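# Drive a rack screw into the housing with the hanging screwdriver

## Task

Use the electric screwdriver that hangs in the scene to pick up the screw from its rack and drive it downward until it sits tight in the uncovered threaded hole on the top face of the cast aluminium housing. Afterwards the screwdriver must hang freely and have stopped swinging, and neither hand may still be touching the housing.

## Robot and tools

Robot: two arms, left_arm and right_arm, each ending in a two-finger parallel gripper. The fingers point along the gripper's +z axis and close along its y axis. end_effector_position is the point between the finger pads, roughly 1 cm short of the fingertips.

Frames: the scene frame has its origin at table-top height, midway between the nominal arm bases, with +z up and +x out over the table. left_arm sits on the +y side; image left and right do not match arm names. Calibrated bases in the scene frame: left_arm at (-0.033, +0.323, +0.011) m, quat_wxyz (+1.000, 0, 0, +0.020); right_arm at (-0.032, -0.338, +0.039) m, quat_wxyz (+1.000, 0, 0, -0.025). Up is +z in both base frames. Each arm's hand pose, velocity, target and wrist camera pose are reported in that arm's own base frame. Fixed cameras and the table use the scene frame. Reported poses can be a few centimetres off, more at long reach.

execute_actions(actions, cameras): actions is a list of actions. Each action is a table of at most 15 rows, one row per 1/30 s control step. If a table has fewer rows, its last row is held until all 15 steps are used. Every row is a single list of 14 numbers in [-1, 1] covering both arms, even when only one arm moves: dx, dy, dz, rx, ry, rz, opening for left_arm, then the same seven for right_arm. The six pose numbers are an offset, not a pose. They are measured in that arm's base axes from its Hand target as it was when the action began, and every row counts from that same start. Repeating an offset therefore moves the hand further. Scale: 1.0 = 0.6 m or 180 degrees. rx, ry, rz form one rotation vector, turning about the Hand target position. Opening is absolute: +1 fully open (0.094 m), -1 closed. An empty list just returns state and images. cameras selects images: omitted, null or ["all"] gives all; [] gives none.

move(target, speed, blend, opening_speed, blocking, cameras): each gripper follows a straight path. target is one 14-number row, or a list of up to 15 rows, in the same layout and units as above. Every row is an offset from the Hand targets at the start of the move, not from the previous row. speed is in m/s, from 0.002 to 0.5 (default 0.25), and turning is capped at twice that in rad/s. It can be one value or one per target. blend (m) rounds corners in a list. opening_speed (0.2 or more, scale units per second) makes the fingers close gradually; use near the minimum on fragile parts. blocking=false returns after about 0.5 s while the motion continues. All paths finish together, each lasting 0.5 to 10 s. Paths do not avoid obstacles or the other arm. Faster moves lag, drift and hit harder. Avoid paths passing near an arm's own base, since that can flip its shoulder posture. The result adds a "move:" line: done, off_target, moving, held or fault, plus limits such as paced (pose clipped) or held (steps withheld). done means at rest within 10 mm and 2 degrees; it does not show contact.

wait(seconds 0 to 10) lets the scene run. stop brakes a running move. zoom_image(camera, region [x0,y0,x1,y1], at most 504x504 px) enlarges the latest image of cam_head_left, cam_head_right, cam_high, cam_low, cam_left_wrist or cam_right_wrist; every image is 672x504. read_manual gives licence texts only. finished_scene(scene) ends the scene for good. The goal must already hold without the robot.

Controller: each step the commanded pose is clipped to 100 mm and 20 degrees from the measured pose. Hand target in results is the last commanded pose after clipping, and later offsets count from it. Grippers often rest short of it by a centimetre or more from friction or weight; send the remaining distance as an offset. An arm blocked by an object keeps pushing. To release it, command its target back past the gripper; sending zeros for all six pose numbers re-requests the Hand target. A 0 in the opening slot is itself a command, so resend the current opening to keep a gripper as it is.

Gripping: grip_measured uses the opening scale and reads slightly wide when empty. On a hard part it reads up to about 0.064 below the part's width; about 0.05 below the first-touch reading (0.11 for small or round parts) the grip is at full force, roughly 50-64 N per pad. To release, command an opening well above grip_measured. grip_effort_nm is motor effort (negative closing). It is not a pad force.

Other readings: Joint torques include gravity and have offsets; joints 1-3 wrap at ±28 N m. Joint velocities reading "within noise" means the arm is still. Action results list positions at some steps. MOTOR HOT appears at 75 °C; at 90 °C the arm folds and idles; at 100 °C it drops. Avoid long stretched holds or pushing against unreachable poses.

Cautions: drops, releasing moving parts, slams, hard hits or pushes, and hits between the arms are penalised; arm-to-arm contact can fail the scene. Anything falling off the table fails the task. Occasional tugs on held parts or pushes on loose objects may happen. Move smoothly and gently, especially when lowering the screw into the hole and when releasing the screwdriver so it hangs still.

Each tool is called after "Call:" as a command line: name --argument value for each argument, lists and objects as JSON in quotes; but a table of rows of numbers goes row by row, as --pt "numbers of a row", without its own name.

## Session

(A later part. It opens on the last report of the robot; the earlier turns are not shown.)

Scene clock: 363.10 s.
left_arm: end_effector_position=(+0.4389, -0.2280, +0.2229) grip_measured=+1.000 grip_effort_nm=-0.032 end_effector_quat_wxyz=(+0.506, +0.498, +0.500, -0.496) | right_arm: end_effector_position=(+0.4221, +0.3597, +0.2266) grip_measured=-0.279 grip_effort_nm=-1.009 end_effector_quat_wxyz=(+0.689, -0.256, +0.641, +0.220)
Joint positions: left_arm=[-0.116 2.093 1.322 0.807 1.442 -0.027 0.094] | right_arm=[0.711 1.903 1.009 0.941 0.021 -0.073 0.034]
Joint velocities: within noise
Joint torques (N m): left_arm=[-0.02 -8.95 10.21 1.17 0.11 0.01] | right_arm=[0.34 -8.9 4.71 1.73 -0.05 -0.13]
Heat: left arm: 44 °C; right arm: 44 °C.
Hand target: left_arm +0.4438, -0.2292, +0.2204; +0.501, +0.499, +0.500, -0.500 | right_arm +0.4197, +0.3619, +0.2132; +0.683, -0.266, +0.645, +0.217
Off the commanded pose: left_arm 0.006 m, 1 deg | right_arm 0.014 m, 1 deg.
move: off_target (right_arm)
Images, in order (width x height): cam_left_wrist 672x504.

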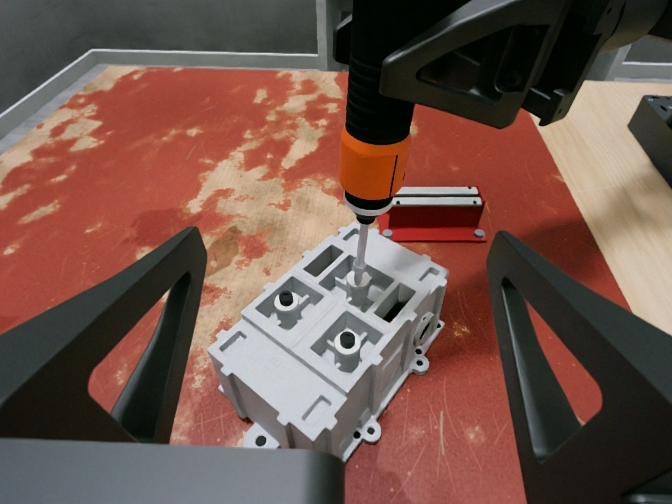

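Call:
move --pt "0 0 0 0 0 0 1 0.0 -0.003 0.06 0 0 0 -0.5" --pt "0 0 0 0 0 0 1 0.0 -0.003 0.006 0 0 0 -0.5" --speed 0.05 --cameras '["cam_left_wrist"]'

Call:
zoom_image --camera "cam_left_wrist" --region '[335, 245, 385, 295]'

Scene clock: 372.00 s.
left_arm: end_effector_position=(+0.4389, -0.2280, +0.2229) grip_measured=+1.000 grip_effort_nm=-0.027 end_effector_quat_wxyz=(+0.506, +0.498, +0.500, -0.496) | right_arm: end_effector_position=(+0.4214, +0.3591, +0.2274) grip_measured=-0.279 grip_effort_nm=-1.009 end_effector_quat_wxyz=(+0.687, -0.258, +0.644, +0.219)
Joint positions: left_arm=[-0.116 2.093 1.322 0.807 1.442 -0.027 0.094] | right_arm=[0.711 1.892 1.009 0.922 0.021 -0.073 0.034]
Joint velocities: within noise
Joint torques (N m): left_arm=[-0.06 -8.92 10.25 1.17 0.1 0.01] | right_arm=[-0.01 -9.2 4.74 1.83 -0.09 -0.12]
Heat: left arm: 44 °C; right arm: 44 °C.
Hand target: left_arm +0.4438, -0.2292, +0.2204; +0.501, +0.499, +0.500, -0.500 | right_arm +0.4197, +0.3601, +0.2167; +0.683, -0.266, +0.645, +0.217
Off the commanded pose: left_arm 0.006 m, 1 deg | right_arm 0.011 m, 1 deg.
move: off_target (right_arm)
Images, in order (width x height): cam_left_wrist 672x504.

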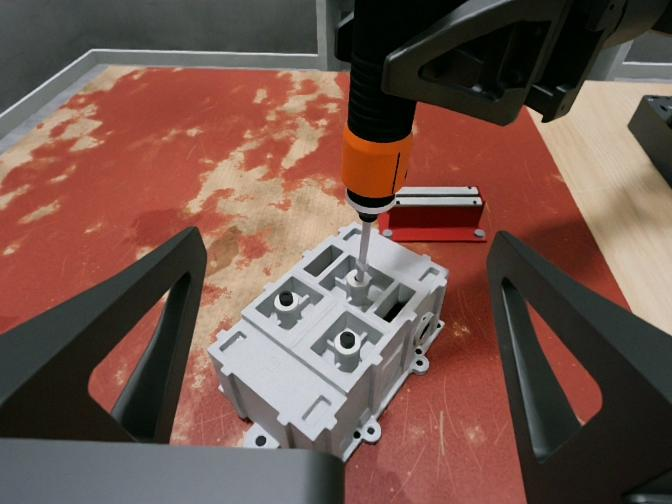

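Scaled by 10.080 from the camera's 672x504 image, which has a finer 960x720 frame.

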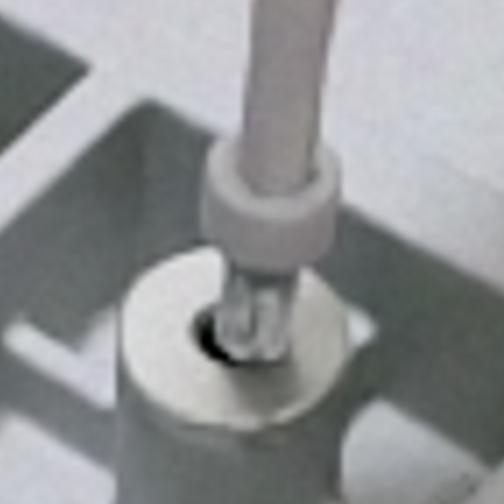

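Call:
move --target '[0,0,0,0,0,0,1,0.001,0,-0.012,0,0,0,-0.5]' --speed 0.03 --cameras '["cam_left_wrist"]'

Call:
zoom_image --camera "cam_left_wrist" --region '[335, 245, 385, 295]'

Scene clock: 378.47 s.
left_arm: end_effector_position=(+0.4389, -0.2280, +0.2229) grip_measured=+1.000 grip_effort_nm=-0.022 end_effector_quat_wxyz=(+0.506, +0.498, +0.500, -0.496) | right_arm: end_effector_position=(+0.4215, +0.3592, +0.2261) grip_measured=-0.279 grip_effort_nm=-1.009 end_effector_quat_wxyz=(+0.693, -0.255, +0.637, +0.221)
Joint positions: left_arm=[-0.116 2.093 1.322 0.807 1.442 -0.027 0.094] | right_arm=[0.711 1.908 1.001 0.963 0.021 -0.073 0.034]
Joint velocities: within noise
Joint torques (N m): left_arm=[-0.08 -8.96 10.22 1.16 0.09 -0.01] | right_arm=[-0.12 -8.64 4.68 1.62 -0.09 -0.15]
Heat: left arm: 44 °C; right arm: 45 °C.
Hand target: left_arm +0.4438, -0.2292, +0.2204; +0.501, +0.499, +0.500, -0.500 | right_arm +0.4203, +0.3601, +0.2094; +0.683, -0.266, +0.645, +0.217
Off the commanded pose: left_arm 0.006 m, 1 deg | right_arm 0.017 m, 2 deg.
move: off_target (right_arm)
Images, in order (width x height): cam_left_wrist 672x504.

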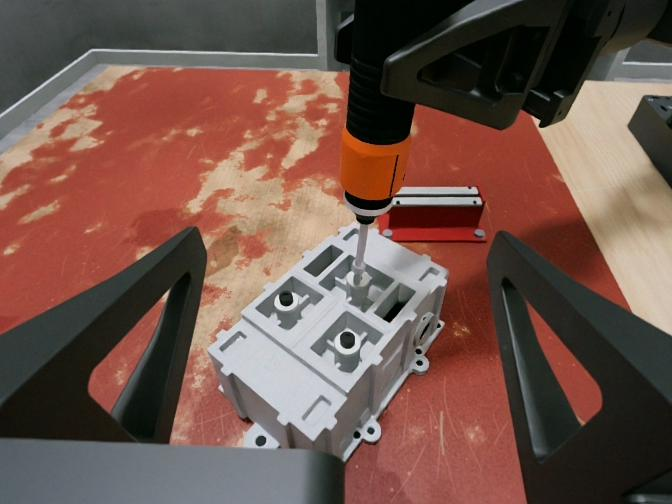

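Scaled by 10.080 from the camera's 672x504 image, which has a finer 960x720 frame.

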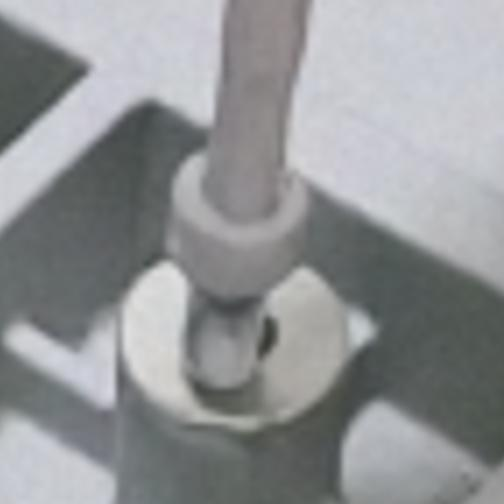

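Call:
move --pt "0 0 0 0 0 0 1 -0.0005 -0.002 0.06 0 0 0 -0.5" --pt "0 0 0 0 0 0 1 -0.0005 -0.002 0.012 0 0 0 -0.5" --speed 0.05 --cameras '["cam_left_wrist"]'

Call:
zoom_image --camera "cam_left_wrist" --region '[335, 245, 385, 295]'

Scene clock: 389.70 s.
left_arm: end_effector_position=(+0.4389, -0.2280, +0.2229) grip_measured=+1.000 grip_effort_nm=-0.032 end_effector_quat_wxyz=(+0.506, +0.498, +0.500, -0.496) | right_arm: end_effector_position=(+0.4203, +0.3582, +0.2263) grip_measured=-0.279 grip_effort_nm=-1.009 end_effector_quat_wxyz=(+0.686, -0.258, +0.644, +0.219)
Joint positions: left_arm=[-0.116 2.093 1.322 0.807 1.442 -0.027 0.094] | right_arm=[0.711 1.89 1.001 0.926 0.021 -0.073 0.034]
Joint velocities: within noise
Joint torques (N m): left_arm=[-0.06 -8.92 10.21 1.18 0.11 -0.01] | right_arm=[-0.34 -8.94 5.11 1.79 -0.12 -0.15]
Heat: left arm: 44 °C; right arm: 44 °C.
Hand target: left_arm +0.4438, -0.2292, +0.2204; +0.501, +0.499, +0.500, -0.500 | right_arm +0.4200, +0.3589, +0.2165; +0.683, -0.266, +0.645, +0.217
Off the commanded pose: left_arm 0.006 m, 1 deg | right_arm 0.010 m, 1 deg.
move: done
Images, in order (width x height): cam_left_wrist 672x504.

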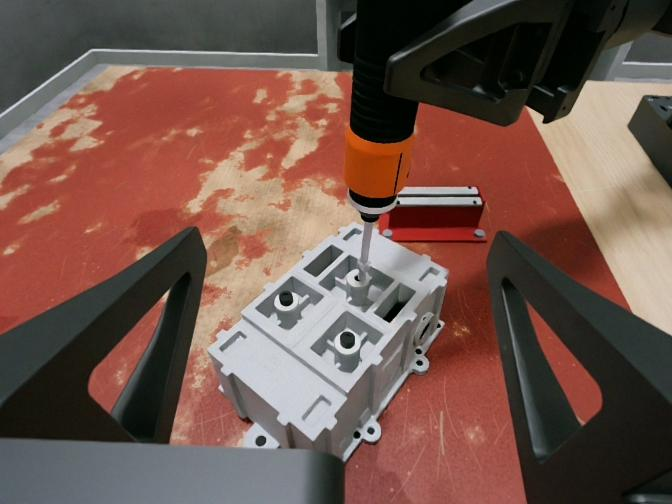

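Scaled by 10.080 from the camera's 672x504 image, which has a finer 960x720 frame.

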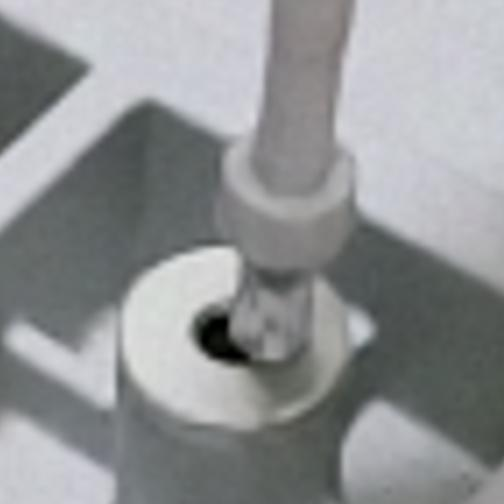

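Call:
move --pt "0 0 0 0 0 0 1 0.0034 -0.0003 0.06 0 0 0 -0.5" --pt "0 0 0 0 0 0 1 0.0034 -0.0003 0.003 0 0 0 -0.5" --speed 0.05 --cameras '["cam_left_wrist"]'

Call:
zoom_image --camera "cam_left_wrist" --region '[335, 245, 385, 295]'

Scene clock: 400.33 s.
left_arm: end_effector_position=(+0.4389, -0.2280, +0.2229) grip_measured=+1.000 grip_effort_nm=-0.032 end_effector_quat_wxyz=(+0.506, +0.498, +0.500, -0.496) | right_arm: end_effector_position=(+0.4241, +0.3581, +0.2294) grip_measured=-0.279 grip_effort_nm=-1.009 end_effector_quat_wxyz=(+0.687, -0.256, +0.644, +0.217)
Joint positions: left_arm=[-0.116 2.093 1.322 0.807 1.442 -0.027 0.094] | right_arm=[0.706 1.892 1.018 0.913 0.021 -0.073 0.034]
Joint velocities: within noise
Joint torques (N m): left_arm=[-0.08 -8.94 10.24 1.17 0.1 0] | right_arm=[-0.09 -9.29 4.52 1.79 -0.16 -0.12]
Heat: left arm: 44 °C; right arm: 45 °C.
Hand target: left_arm +0.4438, -0.2292, +0.2204; +0.501, +0.499, +0.500, -0.500 | right_arm +0.4220, +0.3587, +0.2185; +0.683, -0.266, +0.645, +0.217
Off the commanded pose: left_arm 0.006 m, 1 deg | right_arm 0.011 m, 1 deg.
move: off_target (right_arm)
Images, in order (width x height): cam_left_wrist 672x504.

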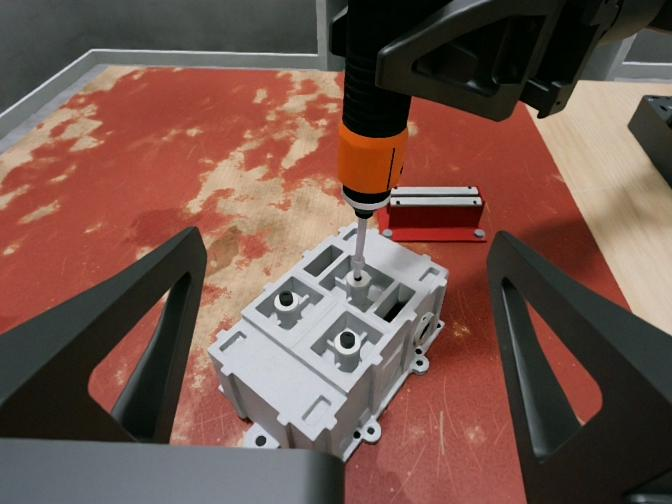

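Scaled by 10.080 from the camera's 672x504 image, which has a finer 960x720 frame.

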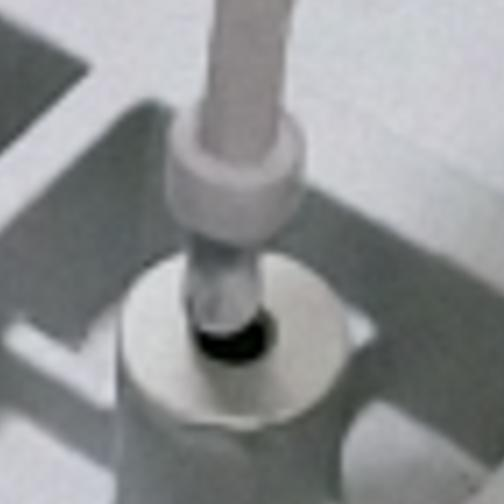

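Call:
move --pt "0 0 0 0 0 0 1 -0.0017 0.0 0.06 0 0 0 -0.5" --pt "0 0 0 0 0 0 1 -0.0017 0.0 -0.002 0 0 0 -0.5" --speed 0.05 --cameras '["cam_left_wrist"]'

Call:
zoom_image --camera "cam_left_wrist" --region '[335, 245, 385, 295]'

Scene clock: 409.43 s.
left_arm: end_effector_position=(+0.4389, -0.2280, +0.2229) grip_measured=+1.000 grip_effort_nm=-0.022 end_effector_quat_wxyz=(+0.506, +0.498, +0.500, -0.496) | right_arm: end_effector_position=(+0.4230, +0.3571, +0.2270) grip_measured=-0.279 grip_effort_nm=-1.013 end_effector_quat_wxyz=(+0.687, -0.257, +0.645, +0.217)
Joint positions: left_arm=[-0.116 2.093 1.322 0.807 1.442 -0.027 0.094] | right_arm=[0.706 1.892 1.009 0.92 0.021 -0.073 0.034]
Joint velocities: left_arm=[within noise] | right_arm=[-0.007 -0.007 0.007 0.007 -0.154 -0.037 0]
Joint torques (N m): left_arm=[-0.05 -8.96 10.18 1.16 0.11 0] | right_arm=[-0.06 -9.09 4.83 1.77 -0.15 -0.12]
Heat: left arm: 44 °C; right arm: 44 °C.
Hand target: left_arm +0.4438, -0.2292, +0.2204; +0.501, +0.499, +0.500, -0.500 | right_arm +0.4210, +0.3587, +0.2172; +0.683, -0.266, +0.645, +0.217
Off the commanded pose: left_arm 0.006 m, 1 deg | right_arm 0.010 m, 1 deg.
move: done
Images, in order (width x height): cam_left_wrist 672x504.

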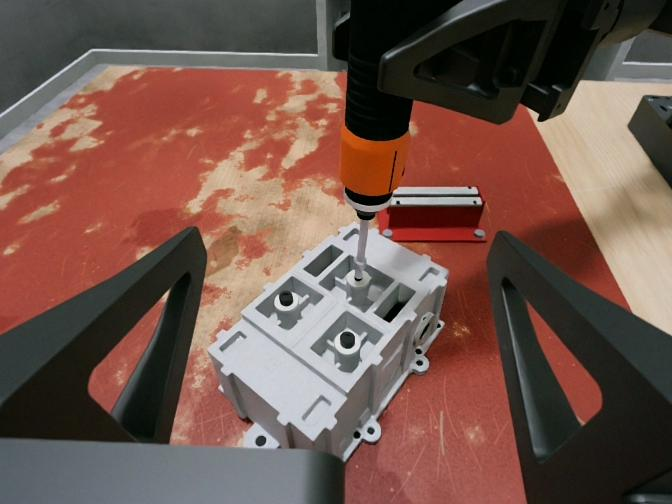

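Scaled by 10.080 from the camera's 672x504 image, which has a finer 960x720 frame.

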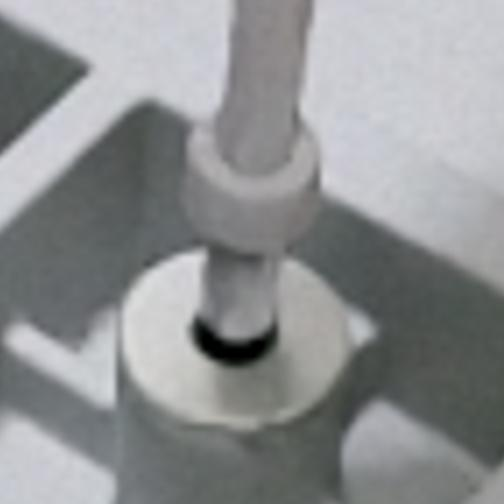

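Call:
move --target '[0,0,0,0,0,0,1,0,0,-0.012,-0.003,0.0035,0,-0.5]' --speed 0.03 --cameras '["cam_left_wrist"]'

Call:
zoom_image --camera "cam_left_wrist" --region '[335, 245, 385, 295]'

Scene clock: 414.13 s.
left_arm: end_effector_position=(+0.4389, -0.2280, +0.2229) grip_measured=+1.000 grip_effort_nm=-0.032 end_effector_quat_wxyz=(+0.506, +0.498, +0.500, -0.496) | right_arm: end_effector_position=(+0.4234, +0.3575, +0.2258) grip_measured=-0.279 grip_effort_nm=-1.009 end_effector_quat_wxyz=(+0.687, -0.256, +0.644, +0.217)
Joint positions: left_arm=[-0.116 2.093 1.322 0.807 1.442 -0.027 0.094] | right_arm=[0.706 1.897 1.009 0.927 0.021 -0.073 0.034]
Joint velocities: within noise
Joint torques (N m): left_arm=[-0.06 -8.95 10.24 1.18 0.11 0] | right_arm=[-0.18 -8.84 4.53 1.71 -0.16 -0.11]
Heat: left arm: 44 °C; right arm: 44 °C.
Hand target: left_arm +0.4438, -0.2292, +0.2204; +0.501, +0.499, +0.500, -0.500 | right_arm +0.4210, +0.3587, +0.2099; +0.678, -0.268, +0.650, +0.215
Off the commanded pose: left_arm 0.006 m, 1 deg | right_arm 0.016 m, 2 deg.
move: off_target (right_arm)
Images, in order (width x height): cam_left_wrist 672x504.

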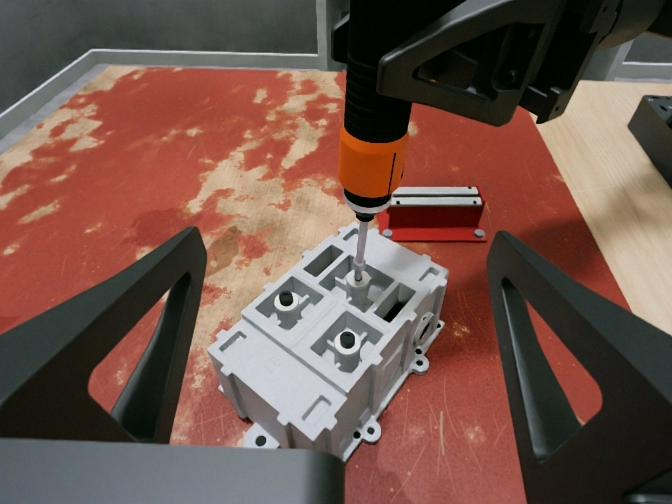

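Scaled by 10.080 from the camera's 672x504 image, which has a finer 960x720 frame.

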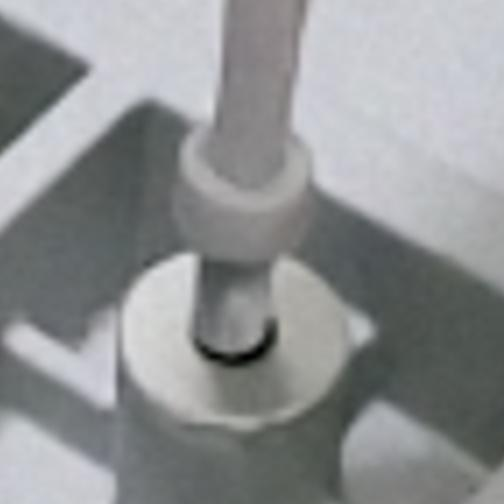

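Call:
move --target '[0,0,0,0,0,0,1,0,0,-0.015,-0.006,0.007,0,-0.5]' --speed 0.03 --cameras '["cam_left_wrist"]'

Call:
zoom_image --camera "cam_left_wrist" --region '[335, 245, 385, 295]'

Scene clock: 421.53 s.
left_arm: end_effector_position=(+0.4389, -0.2280, +0.2229) grip_measured=+1.000 grip_effort_nm=-0.022 end_effector_quat_wxyz=(+0.506, +0.498, +0.500, -0.496) | right_arm: end_effector_position=(+0.4229, +0.3571, +0.2249) grip_measured=-0.279 grip_effort_nm=-1.013 end_effector_quat_wxyz=(+0.687, -0.257, +0.645, +0.217)
Joint positions: left_arm=[-0.116 2.093 1.322 0.807 1.442 -0.027 0.094] | right_arm=[0.706 1.897 1.005 0.93 0.021 -0.073 0.034]
Joint velocities: within noise
Joint torques (N m): left_arm=[-0.05 -8.95 10.22 1.18 0.1 0] | right_arm=[0.02 -8.64 4.33 1.48 -0.18 -0.12]
Heat: left arm: 44 °C; right arm: 45 °C.
Hand target: left_arm +0.4438, -0.2292, +0.2204; +0.501, +0.499, +0.500, -0.500 | right_arm +0.4210, +0.3587, +0.2009; +0.668, -0.272, +0.659, +0.212
Off the commanded pose: left_arm 0.006 m, 1 deg | right_arm 0.024 m, 3 deg.
move: off_target (right_arm)
Images, in order (width x height): cam_left_wrist 672x504.

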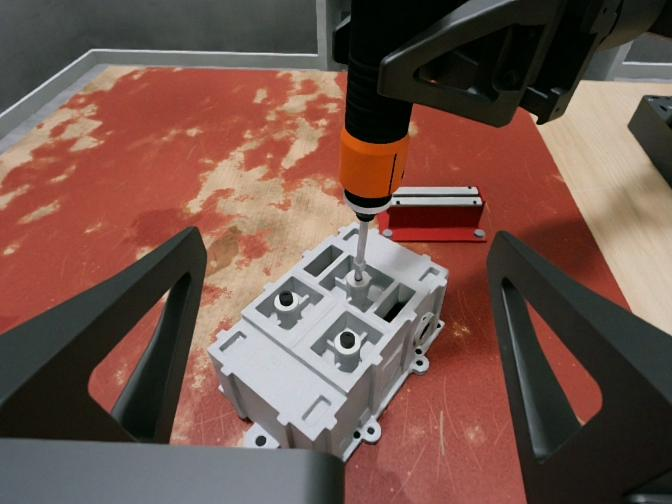

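Scaled by 10.080 from the camera's 672x504 image, which has a finer 960x720 frame.

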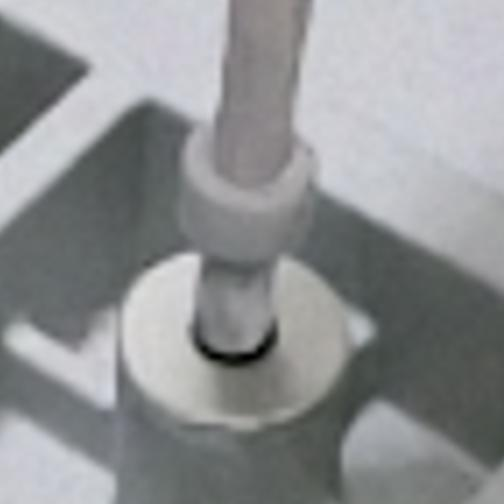

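Call:
move --target '[0,0,0,0,0,0,1,0,0.0012,-0.025,-0.006,0.007,0,-0.5]' --speed 0.03 --cameras '["cam_left_wrist"]'

Call:
zoom_image --camera "cam_left_wrist" --region '[335, 245, 385, 295]'

Scene clock: 427.07 s.
left_arm: end_effector_position=(+0.4389, -0.2280, +0.2229) grip_measured=+1.000 grip_effort_nm=-0.022 end_effector_quat_wxyz=(+0.506, +0.498, +0.500, -0.496) | right_arm: end_effector_position=(+0.4227, +0.3569, +0.2232) grip_measured=-0.279 grip_effort_nm=-1.018 end_effector_quat_wxyz=(+0.690, -0.255, +0.642, +0.218)
Joint positions: left_arm=[-0.116 2.093 1.322 0.807 1.442 -0.027 0.094] | right_arm=[0.706 1.906 0.998 0.955 0.021 -0.073 0.034]
Joint velocities: within noise
Joint torques (N m): left_arm=[-0.06 -8.95 10.22 1.17 0.1 0] | right_arm=[0.09 -7.66 4.03 1.26 -0.14 -0.11]
Heat: left arm: 44 °C; right arm: 44 °C.
Hand target: left_arm +0.4438, -0.2292, +0.2204; +0.501, +0.499, +0.500, -0.500 | right_arm +0.4210, +0.3595, +0.1861; +0.658, -0.276, +0.668, +0.209
Off the commanded pose: left_arm 0.006 m, 1 deg | right_arm 0.037 m, 5 deg.
move: off_target (right_arm)
Images, in order (width x height): cam_left_wrist 672x504.

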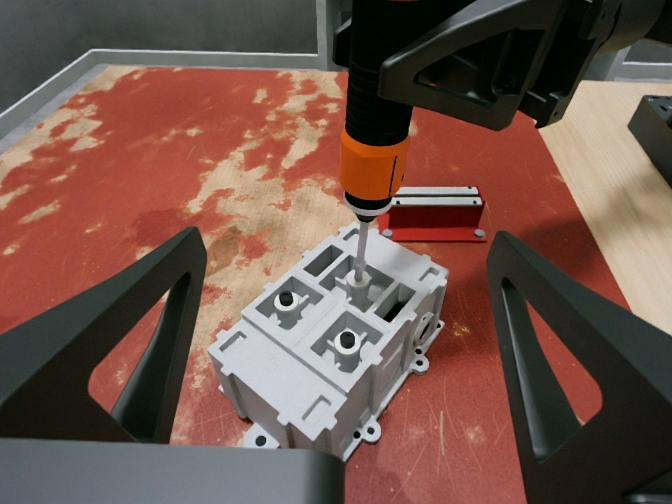

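Scaled by 10.080 from the camera's 672x504 image, which has a finer 960x720 frame.

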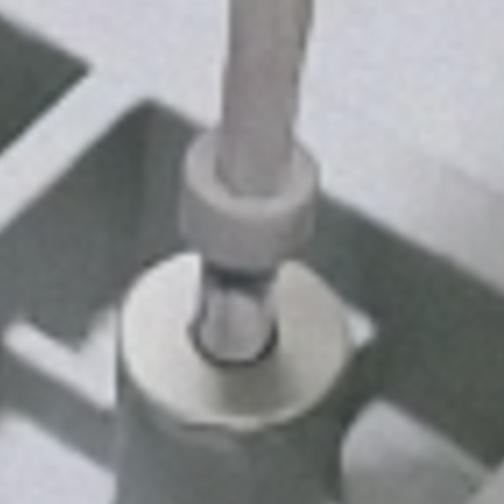

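Call:
move --target '[0,0,0,0,0,0,1,0,0,-0.015,-0.009,0.0105,0,-0.5]' --speed 0.03 --cameras '["cam_left_wrist"]'

Call:
zoom_image --camera "cam_left_wrist" --region '[335, 245, 385, 295]'

Call:
wait --seconds 1 --cameras '["cam_left_wrist"]'

Call:
zoom_image --camera "cam_left_wrist" --region '[335, 245, 385, 295]'

Scene clock: 434.93 s.
left_arm: end_effector_position=(+0.4389, -0.2280, +0.2229) grip_measured=+1.000 grip_effort_nm=-0.032 end_effector_quat_wxyz=(+0.506, +0.498, +0.500, -0.496) | right_arm: end_effector_position=(+0.4227, +0.3569, +0.2227) grip_measured=-0.279 grip_effort_nm=-1.013 end_effector_quat_wxyz=(+0.689, -0.255, +0.642, +0.218)
Joint positions: left_arm=[-0.116 2.093 1.322 0.807 1.442 -0.027 0.094] | right_arm=[0.706 1.906 0.997 0.953 0.021 -0.073 0.034]
Joint velocities: within noise
Joint torques (N m): left_arm=[-0.03 -8.95 10.26 1.17 0.11 0] | right_arm=[0.09 -8.23 4.07 0.81 -0.14 -0.11]
Heat: left arm: 44 °C; right arm: 43 °C.
Hand target: left_arm +0.4438, -0.2292, +0.2204; +0.501, +0.499, +0.500, -0.500 | right_arm +0.4210, +0.3594, +0.1771; +0.643, -0.282, +0.682, +0.204
Off the commanded pose: left_arm 0.006 m, 1 deg | right_arm 0.046 m, 8 deg.
move: off_target (right_arm)
Images, in order (width x height): cam_left_wrist 672x504.

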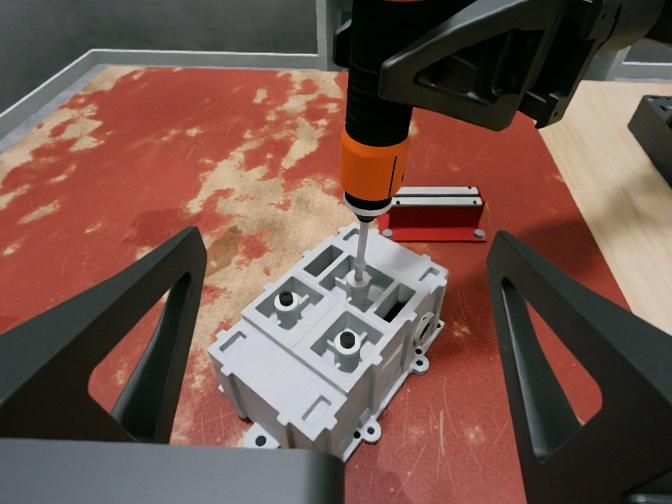

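Scaled by 10.080 from the camera's 672x504 image, which has a finer 960x720 frame.

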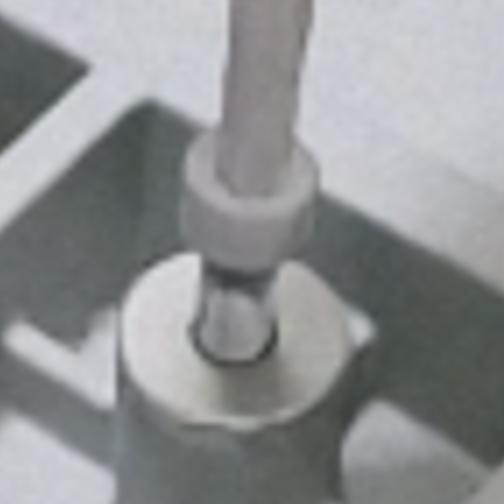

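Scene clock: 435.93 s.
left_arm: end_effector_position=(+0.4389, -0.2280, +0.2229) grip_measured=+1.000 grip_effort_nm=-0.027 end_effector_quat_wxyz=(+0.506, +0.498, +0.500, -0.496) | right_arm: end_effector_position=(+0.4227, +0.3569, +0.2227) grip_measured=-0.279 grip_effort_nm=-1.013 end_effector_quat_wxyz=(+0.689, -0.255, +0.642, +0.218)
Joint positions: left_arm=[-0.116 2.093 1.322 0.807 1.442 -0.027 0.094] | right_arm=[0.706 1.906 0.997 0.953 0.021 -0.073 0.034]
Joint velocities: within noise
Joint torques (N m): left_arm=[-0.02 -8.96 10.22 1.18 0.1 0.01] | right_arm=[0.02 -8.17 4.16 0.83 -0.19 -0.14]
Heat: left arm: 44 °C; right arm: 42 °C.
Hand target: left_arm +0.4438, -0.2292, +0.2204; +0.501, +0.499, +0.500, -0.500 | right_arm +0.4210, +0.3594, +0.1771; +0.643, -0.282, +0.682, +0.204
Tool commands: left_gripper/opening=+1.0 right_gripper/opening=-0.5
Off the commanded pose: left_arm 0.006 m, 1 deg | right_arm 0.046 m, 8 deg.
wait: 1.00 s; at rest by 0.17 s
Images, in order (width x height): cam_left_wrist 672x504.

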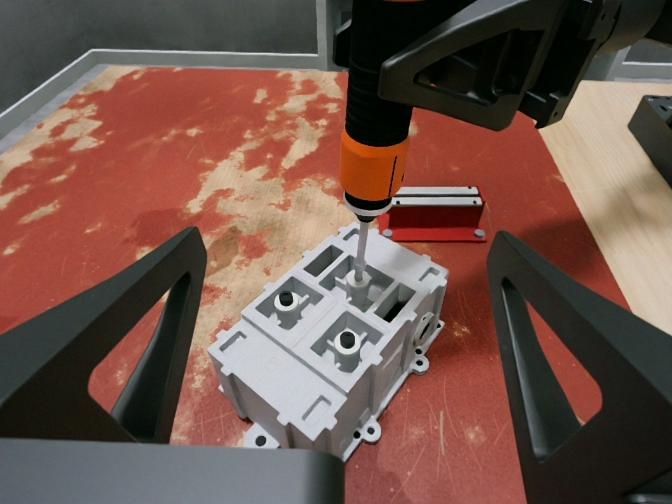

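Scaled by 10.080 from the camera's 672x504 image, which has a finer 960x720 frame.

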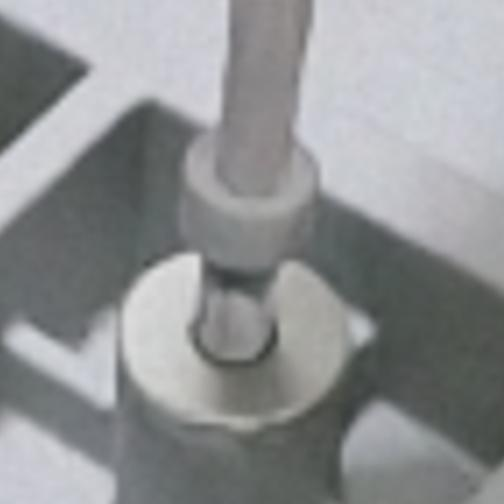

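Call:
move --target '[0,0,0,0,0,0,1,0,0,-0.015,-0.0145,0.017,0,-0.5]' --speed 0.03 --cameras '["cam_left_wrist"]'

Call:
zoom_image --camera "cam_left_wrist" --region '[335, 245, 385, 295]'

Call:
wait --seconds 0.7 --cameras '["cam_left_wrist"]'

Call:
zoom_image --camera "cam_left_wrist" --region '[335, 245, 385, 295]'

Scene clock: 449.80 s.
left_arm: end_effector_position=(+0.4389, -0.2280, +0.2229) grip_measured=+1.000 grip_effort_nm=-0.032 end_effector_quat_wxyz=(+0.506, +0.498, +0.500, -0.496) | right_arm: end_effector_position=(+0.4226, +0.3567, +0.2153) grip_measured=-0.279 grip_effort_nm=-1.009 end_effector_quat_wxyz=(+0.680, -0.260, +0.651, +0.214)
Joint positions: left_arm=[-0.116 2.093 1.322 0.807 1.442 -0.027 0.094] | right_arm=[0.706 1.906 0.995 0.928 0.02 -0.076 0.034]
Joint velocities: within noise
Joint torques (N m): left_arm=[-0.03 -8.95 10.19 1.17 0.1 -0.01] | right_arm=[-0.01 -9.55 5.12 0.21 -0.11 -0.07]
Heat: left arm: 44 °C; right arm: 41 °C.
Hand target: left_arm +0.4438, -0.2292, +0.2204; +0.500, +0.499, +0.500, -0.500 | right_arm +0.4211, +0.3593, +0.1681; +0.618, -0.291, +0.703, +0.195
Off the commanded pose: left_arm 0.006 m, 1 deg | right_arm 0.047 m, 10 deg.
move: off_target (right_arm)
Images, in order (width x height): cam_left_wrist 672x504.

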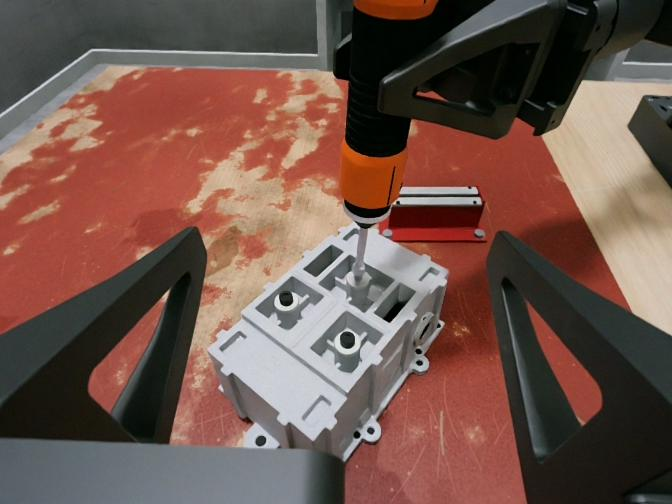

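Scaled by 10.080 from the camera's 672x504 image, which has a finer 960x720 frame.

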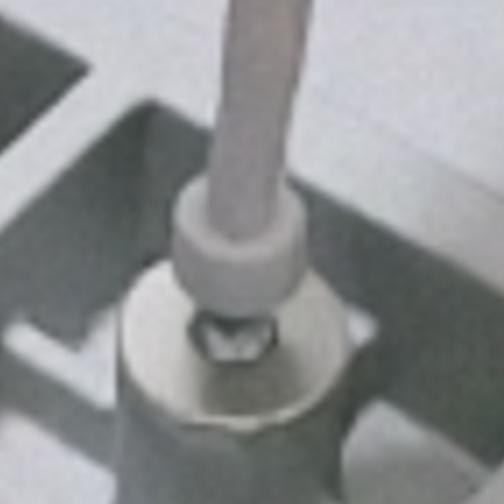

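Scene clock: 450.50 s.
left_arm: end_effector_position=(+0.4389, -0.2280, +0.2229) grip_measured=+1.000 grip_effort_nm=-0.022 end_effector_quat_wxyz=(+0.506, +0.498, +0.500, -0.496) | right_arm: end_effector_position=(+0.4226, +0.3567, +0.2136) grip_measured=-0.279 grip_effort_nm=-1.009 end_effector_quat_wxyz=(+0.678, -0.261, +0.653, +0.213)
Joint positions: left_arm=[-0.116 2.093 1.322 0.807 1.442 -0.027 0.094] | right_arm=[0.706 1.906 0.995 0.921 0.02 -0.076 0.034]
Joint velocities: within noise
Joint torques (N m): left_arm=[-0.02 -8.92 10.22 1.18 0.1 0] | right_arm=[0.01 -9.63 4.94 0.37 -0.08 -0.07]
Heat: left arm: 44 °C; right arm: 40 °C.
Hand target: left_arm +0.4438, -0.2292, +0.2204; +0.500, +0.499, +0.500, -0.500 | right_arm +0.4211, +0.3593, +0.1680; +0.618, -0.291, +0.703, +0.195
Tool commands: left_gripper/opening=+1.0 right_gripper/opening=-0.5
Off the commanded pose: left_arm 0.006 m, 1 deg | right_arm 0.046 m, 10 deg.
wait: 0.70 s; at rest by 0.17 s
Images, in order (width x height): cam_left_wrist 672x504.

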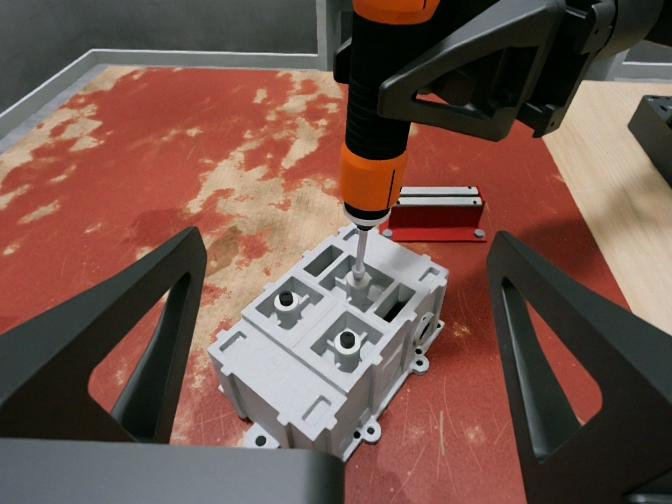

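Scaled by 10.080 from the camera's 672x504 image, which has a finer 960x720 frame.

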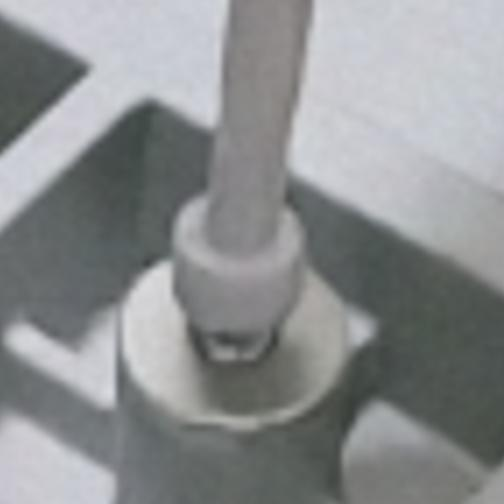

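Call:
move --target '[0,0,0,0,0,0,1,0,0,-0.012,-0.003,0.0035,0,-0.5]' --speed 0.04 --cameras '["cam_left_wrist"]'

Call:
zoom_image --camera "cam_left_wrist" --region '[335, 245, 385, 295]'

Call:
wait --seconds 1 --cameras '["cam_left_wrist"]'

Call:
zoom_image --camera "cam_left_wrist" --region '[335, 245, 385, 295]'

Scene clock: 460.83 s.
left_arm: end_effector_position=(+0.4389, -0.2280, +0.2229) grip_measured=+1.000 grip_effort_nm=-0.017 end_effector_quat_wxyz=(+0.506, +0.498, +0.500, -0.496) | right_arm: end_effector_position=(+0.4226, +0.3567, +0.2102) grip_measured=-0.279 grip_effort_nm=-1.009 end_effector_quat_wxyz=(+0.673, -0.263, +0.658, +0.212)
Joint positions: left_arm=[-0.116 2.093 1.322 0.807 1.442 -0.027 0.094] | right_arm=[0.706 1.906 0.995 0.907 0.02 -0.076 0.034]
Joint velocities: within noise
Joint torques (N m): left_arm=[-0.08 -8.91 10.22 1.17 0.1 0] | right_arm=[0.24 -8.8 5.05 0.37 -0.12 -0.08]
Heat: left arm: 44 °C; right arm: 39 °C.
Hand target: left_arm +0.4438, -0.2292, +0.2204; +0.500, +0.499, +0.500, -0.500 | right_arm +0.4211, +0.3593, +0.1609; +0.613, -0.293, +0.708, +0.194
Off the commanded pose: left_arm 0.006 m, 1 deg | right_arm 0.050 m, 10 deg.
move: off_target (right_arm)
Images, in order (width x height): cam_left_wrist 672x504.

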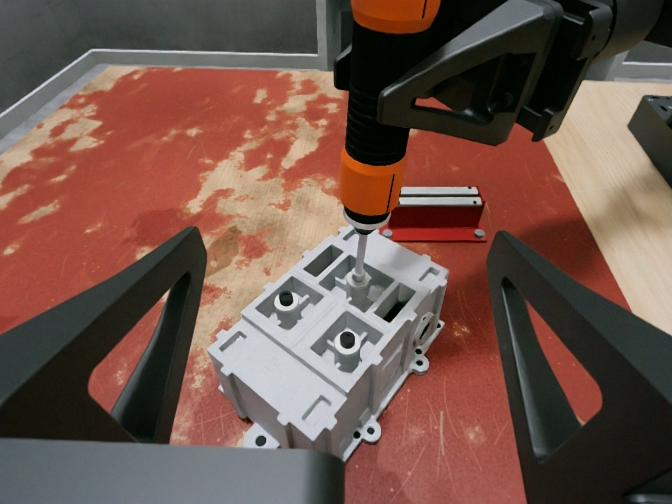

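Scaled by 10.080 from the camera's 672x504 image, which has a finer 960x720 frame.

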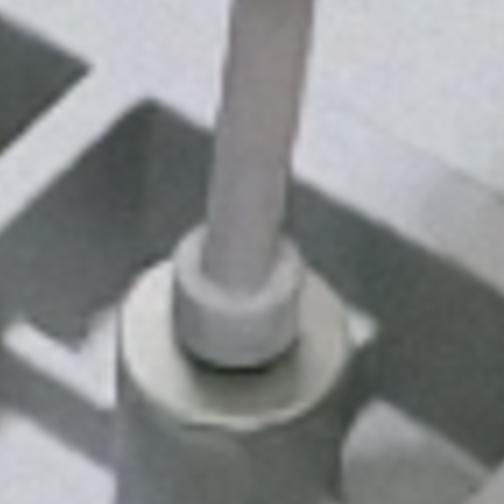

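Scene clock: 461.83 s.
left_arm: end_effector_position=(+0.4389, -0.2280, +0.2229) grip_measured=+1.000 grip_effort_nm=-0.022 end_effector_quat_wxyz=(+0.506, +0.498, +0.500, -0.496) | right_arm: end_effector_position=(+0.4226, +0.3567, +0.2101) grip_measured=-0.279 grip_effort_nm=-1.009 end_effector_quat_wxyz=(+0.673, -0.263, +0.658, +0.212)
Joint positions: left_arm=[-0.116 2.093 1.322 0.807 1.442 -0.027 0.094] | right_arm=[0.706 1.906 0.995 0.907 0.02 -0.076 0.034]
Joint velocities: within noise
Joint torques (N m): left_arm=[-0.05 -8.94 10.25 1.17 0.09 0] | right_arm=[0.13 -8.72 4.98 0.38 -0.12 -0.06]
Heat: left arm: 44 °C; right arm: 39 °C.
Hand target: left_arm +0.4438, -0.2292, +0.2204; +0.500, +0.499, +0.500, -0.500 | right_arm +0.4211, +0.3593, +0.1608; +0.613, -0.293, +0.708, +0.194
Tool commands: left_gripper/opening=+1.0 right_gripper/opening=-0.5
Off the commanded pose: left_arm 0.006 m, 1 deg | right_arm 0.049 m, 10 deg.
wait: 1.00 s; at rest by 0.17 s
Images, in order (width x height): cam_left_wrist 672x504.

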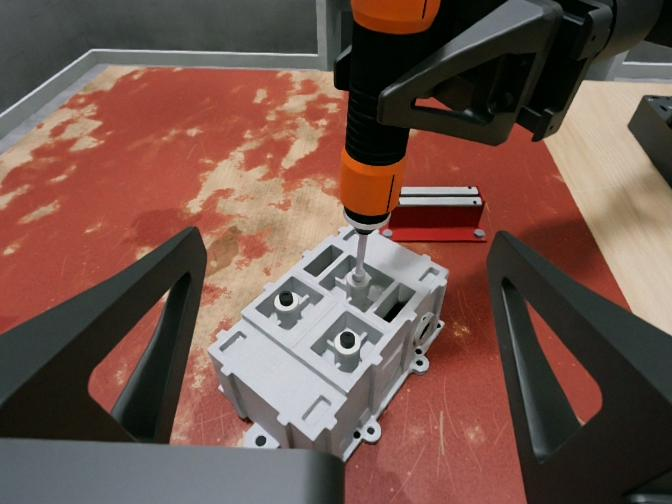

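Scaled by 10.080 from the camera's 672x504 image, which has a finer 960x720 frame.

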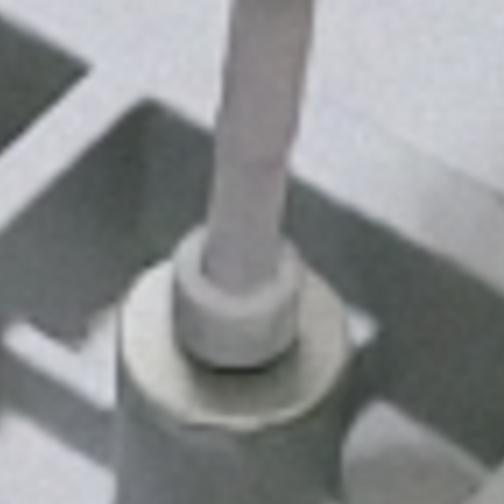

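Call:
move --target '[0,0,0,0,0,0,1,0,0,-0.02,-0.0145,0.017,0,-0.5]' --speed 0.04 --cameras '["cam_left_wrist"]'

Call:
zoom_image --camera "cam_left_wrist" --region '[335, 245, 385, 295]'

Call:
wait --seconds 1 --cameras '["cam_left_wrist"]'

Call:
zoom_image --camera "cam_left_wrist" --region '[335, 245, 385, 295]'

Scene clock: 476.60 s.
left_arm: end_effector_position=(+0.4389, -0.2280, +0.2229) grip_measured=+1.000 grip_effort_nm=-0.022 end_effector_quat_wxyz=(+0.506, +0.498, +0.500, -0.496) | right_arm: end_effector_position=(+0.4239, +0.3580, +0.2061) grip_measured=-0.279 grip_effort_nm=-1.009 end_effector_quat_wxyz=(+0.664, -0.268, +0.666, +0.209)
Joint positions: left_arm=[-0.116 2.093 1.322 0.807 1.442 -0.027 0.094] | right_arm=[0.706 1.906 1.008 0.868 0.02 -0.077 0.034]
Joint velocities: within noise
Joint torques (N m): left_arm=[-0.06 -8.95 10.22 1.19 0.09 0.01] | right_arm=[0.1 -9.36 5.16 -0.06 -0.14 -0.11]
Heat: left arm: 44 °C; right arm: 38 °C.
Hand target: left_arm +0.4438, -0.2292, +0.2204; +0.500, +0.499, +0.500, -0.500 | right_arm +0.4211, +0.3594, +0.1488; +0.587, -0.302, +0.728, +0.185
Off the commanded pose: left_arm 0.006 m, 1 deg | right_arm 0.057 m, 12 deg.
move: off_target (right_arm)
Images, in order (width x height): cam_left_wrist 672x504.

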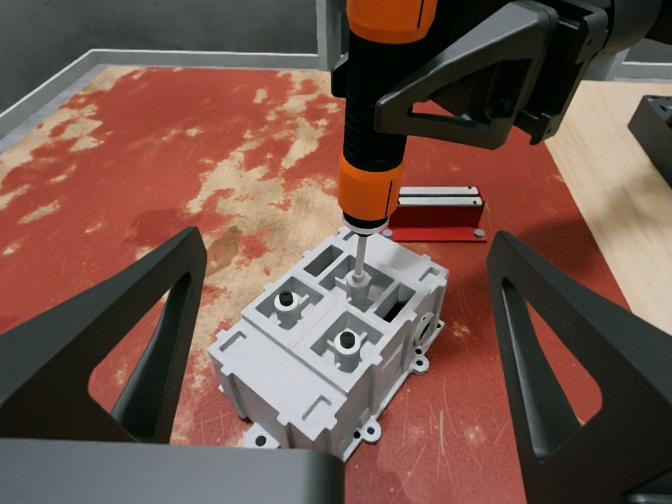

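Scaled by 10.080 from the camera's 672x504 image, which has a finer 960x720 frame.

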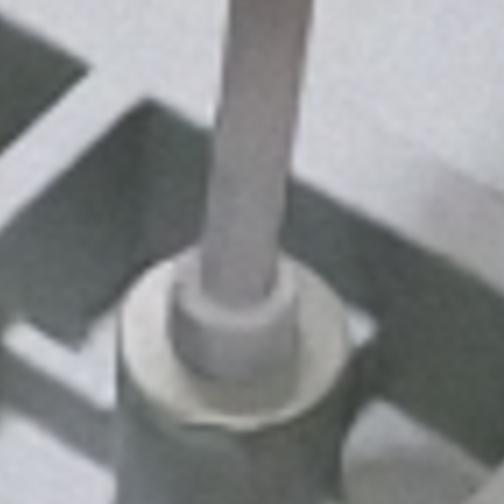

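Scene clock: 477.60 s.
left_arm: end_effector_position=(+0.4389, -0.2280, +0.2229) grip_measured=+1.000 grip_effort_nm=-0.027 end_effector_quat_wxyz=(+0.506, +0.498, +0.500, -0.496) | right_arm: end_effector_position=(+0.4239, +0.3580, +0.2060) grip_measured=-0.279 grip_effort_nm=-1.009 end_effector_quat_wxyz=(+0.664, -0.268, +0.666, +0.209)
Joint positions: left_arm=[-0.116 2.093 1.322 0.807 1.442 -0.027 0.094] | right_arm=[0.706 1.906 1.008 0.868 0.02 -0.077 0.034]
Joint velocities: within noise
Joint torques (N m): left_arm=[-0.05 -8.95 10.22 1.17 0.09 -0.01] | right_arm=[0.08 -9.28 5.09 0 -0.12 -0.08]
Heat: left arm: 44 °C; right arm: 38 °C.
Hand target: left_arm +0.4438, -0.2292, +0.2204; +0.500, +0.499, +0.500, -0.500 | right_arm +0.4210, +0.3593, +0.1488; +0.587, -0.301, +0.728, +0.185
Tool commands: left_gripper/opening=+1.0 right_gripper/opening=-0.5
Off the commanded pose: left_arm 0.006 m, 1 deg | right_arm 0.057 m, 12 deg.
wait: 1.00 s; at rest by 0.17 s
Images, in order (width x height): cam_left_wrist 672x504.

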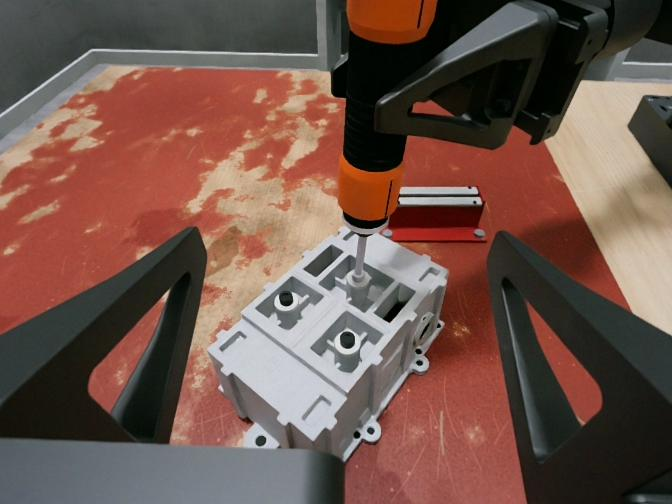

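Scaled by 10.080 from the camera's 672x504 image, which has a finer 960x720 frame.

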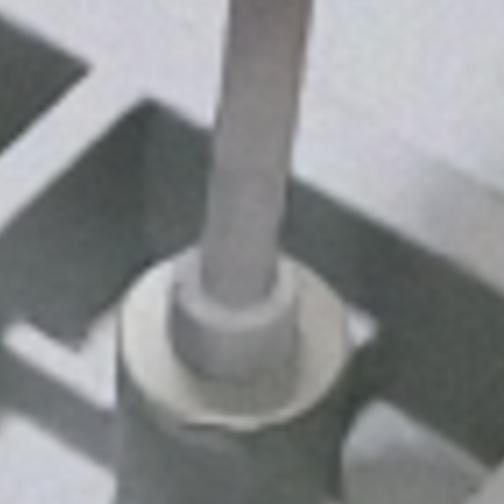

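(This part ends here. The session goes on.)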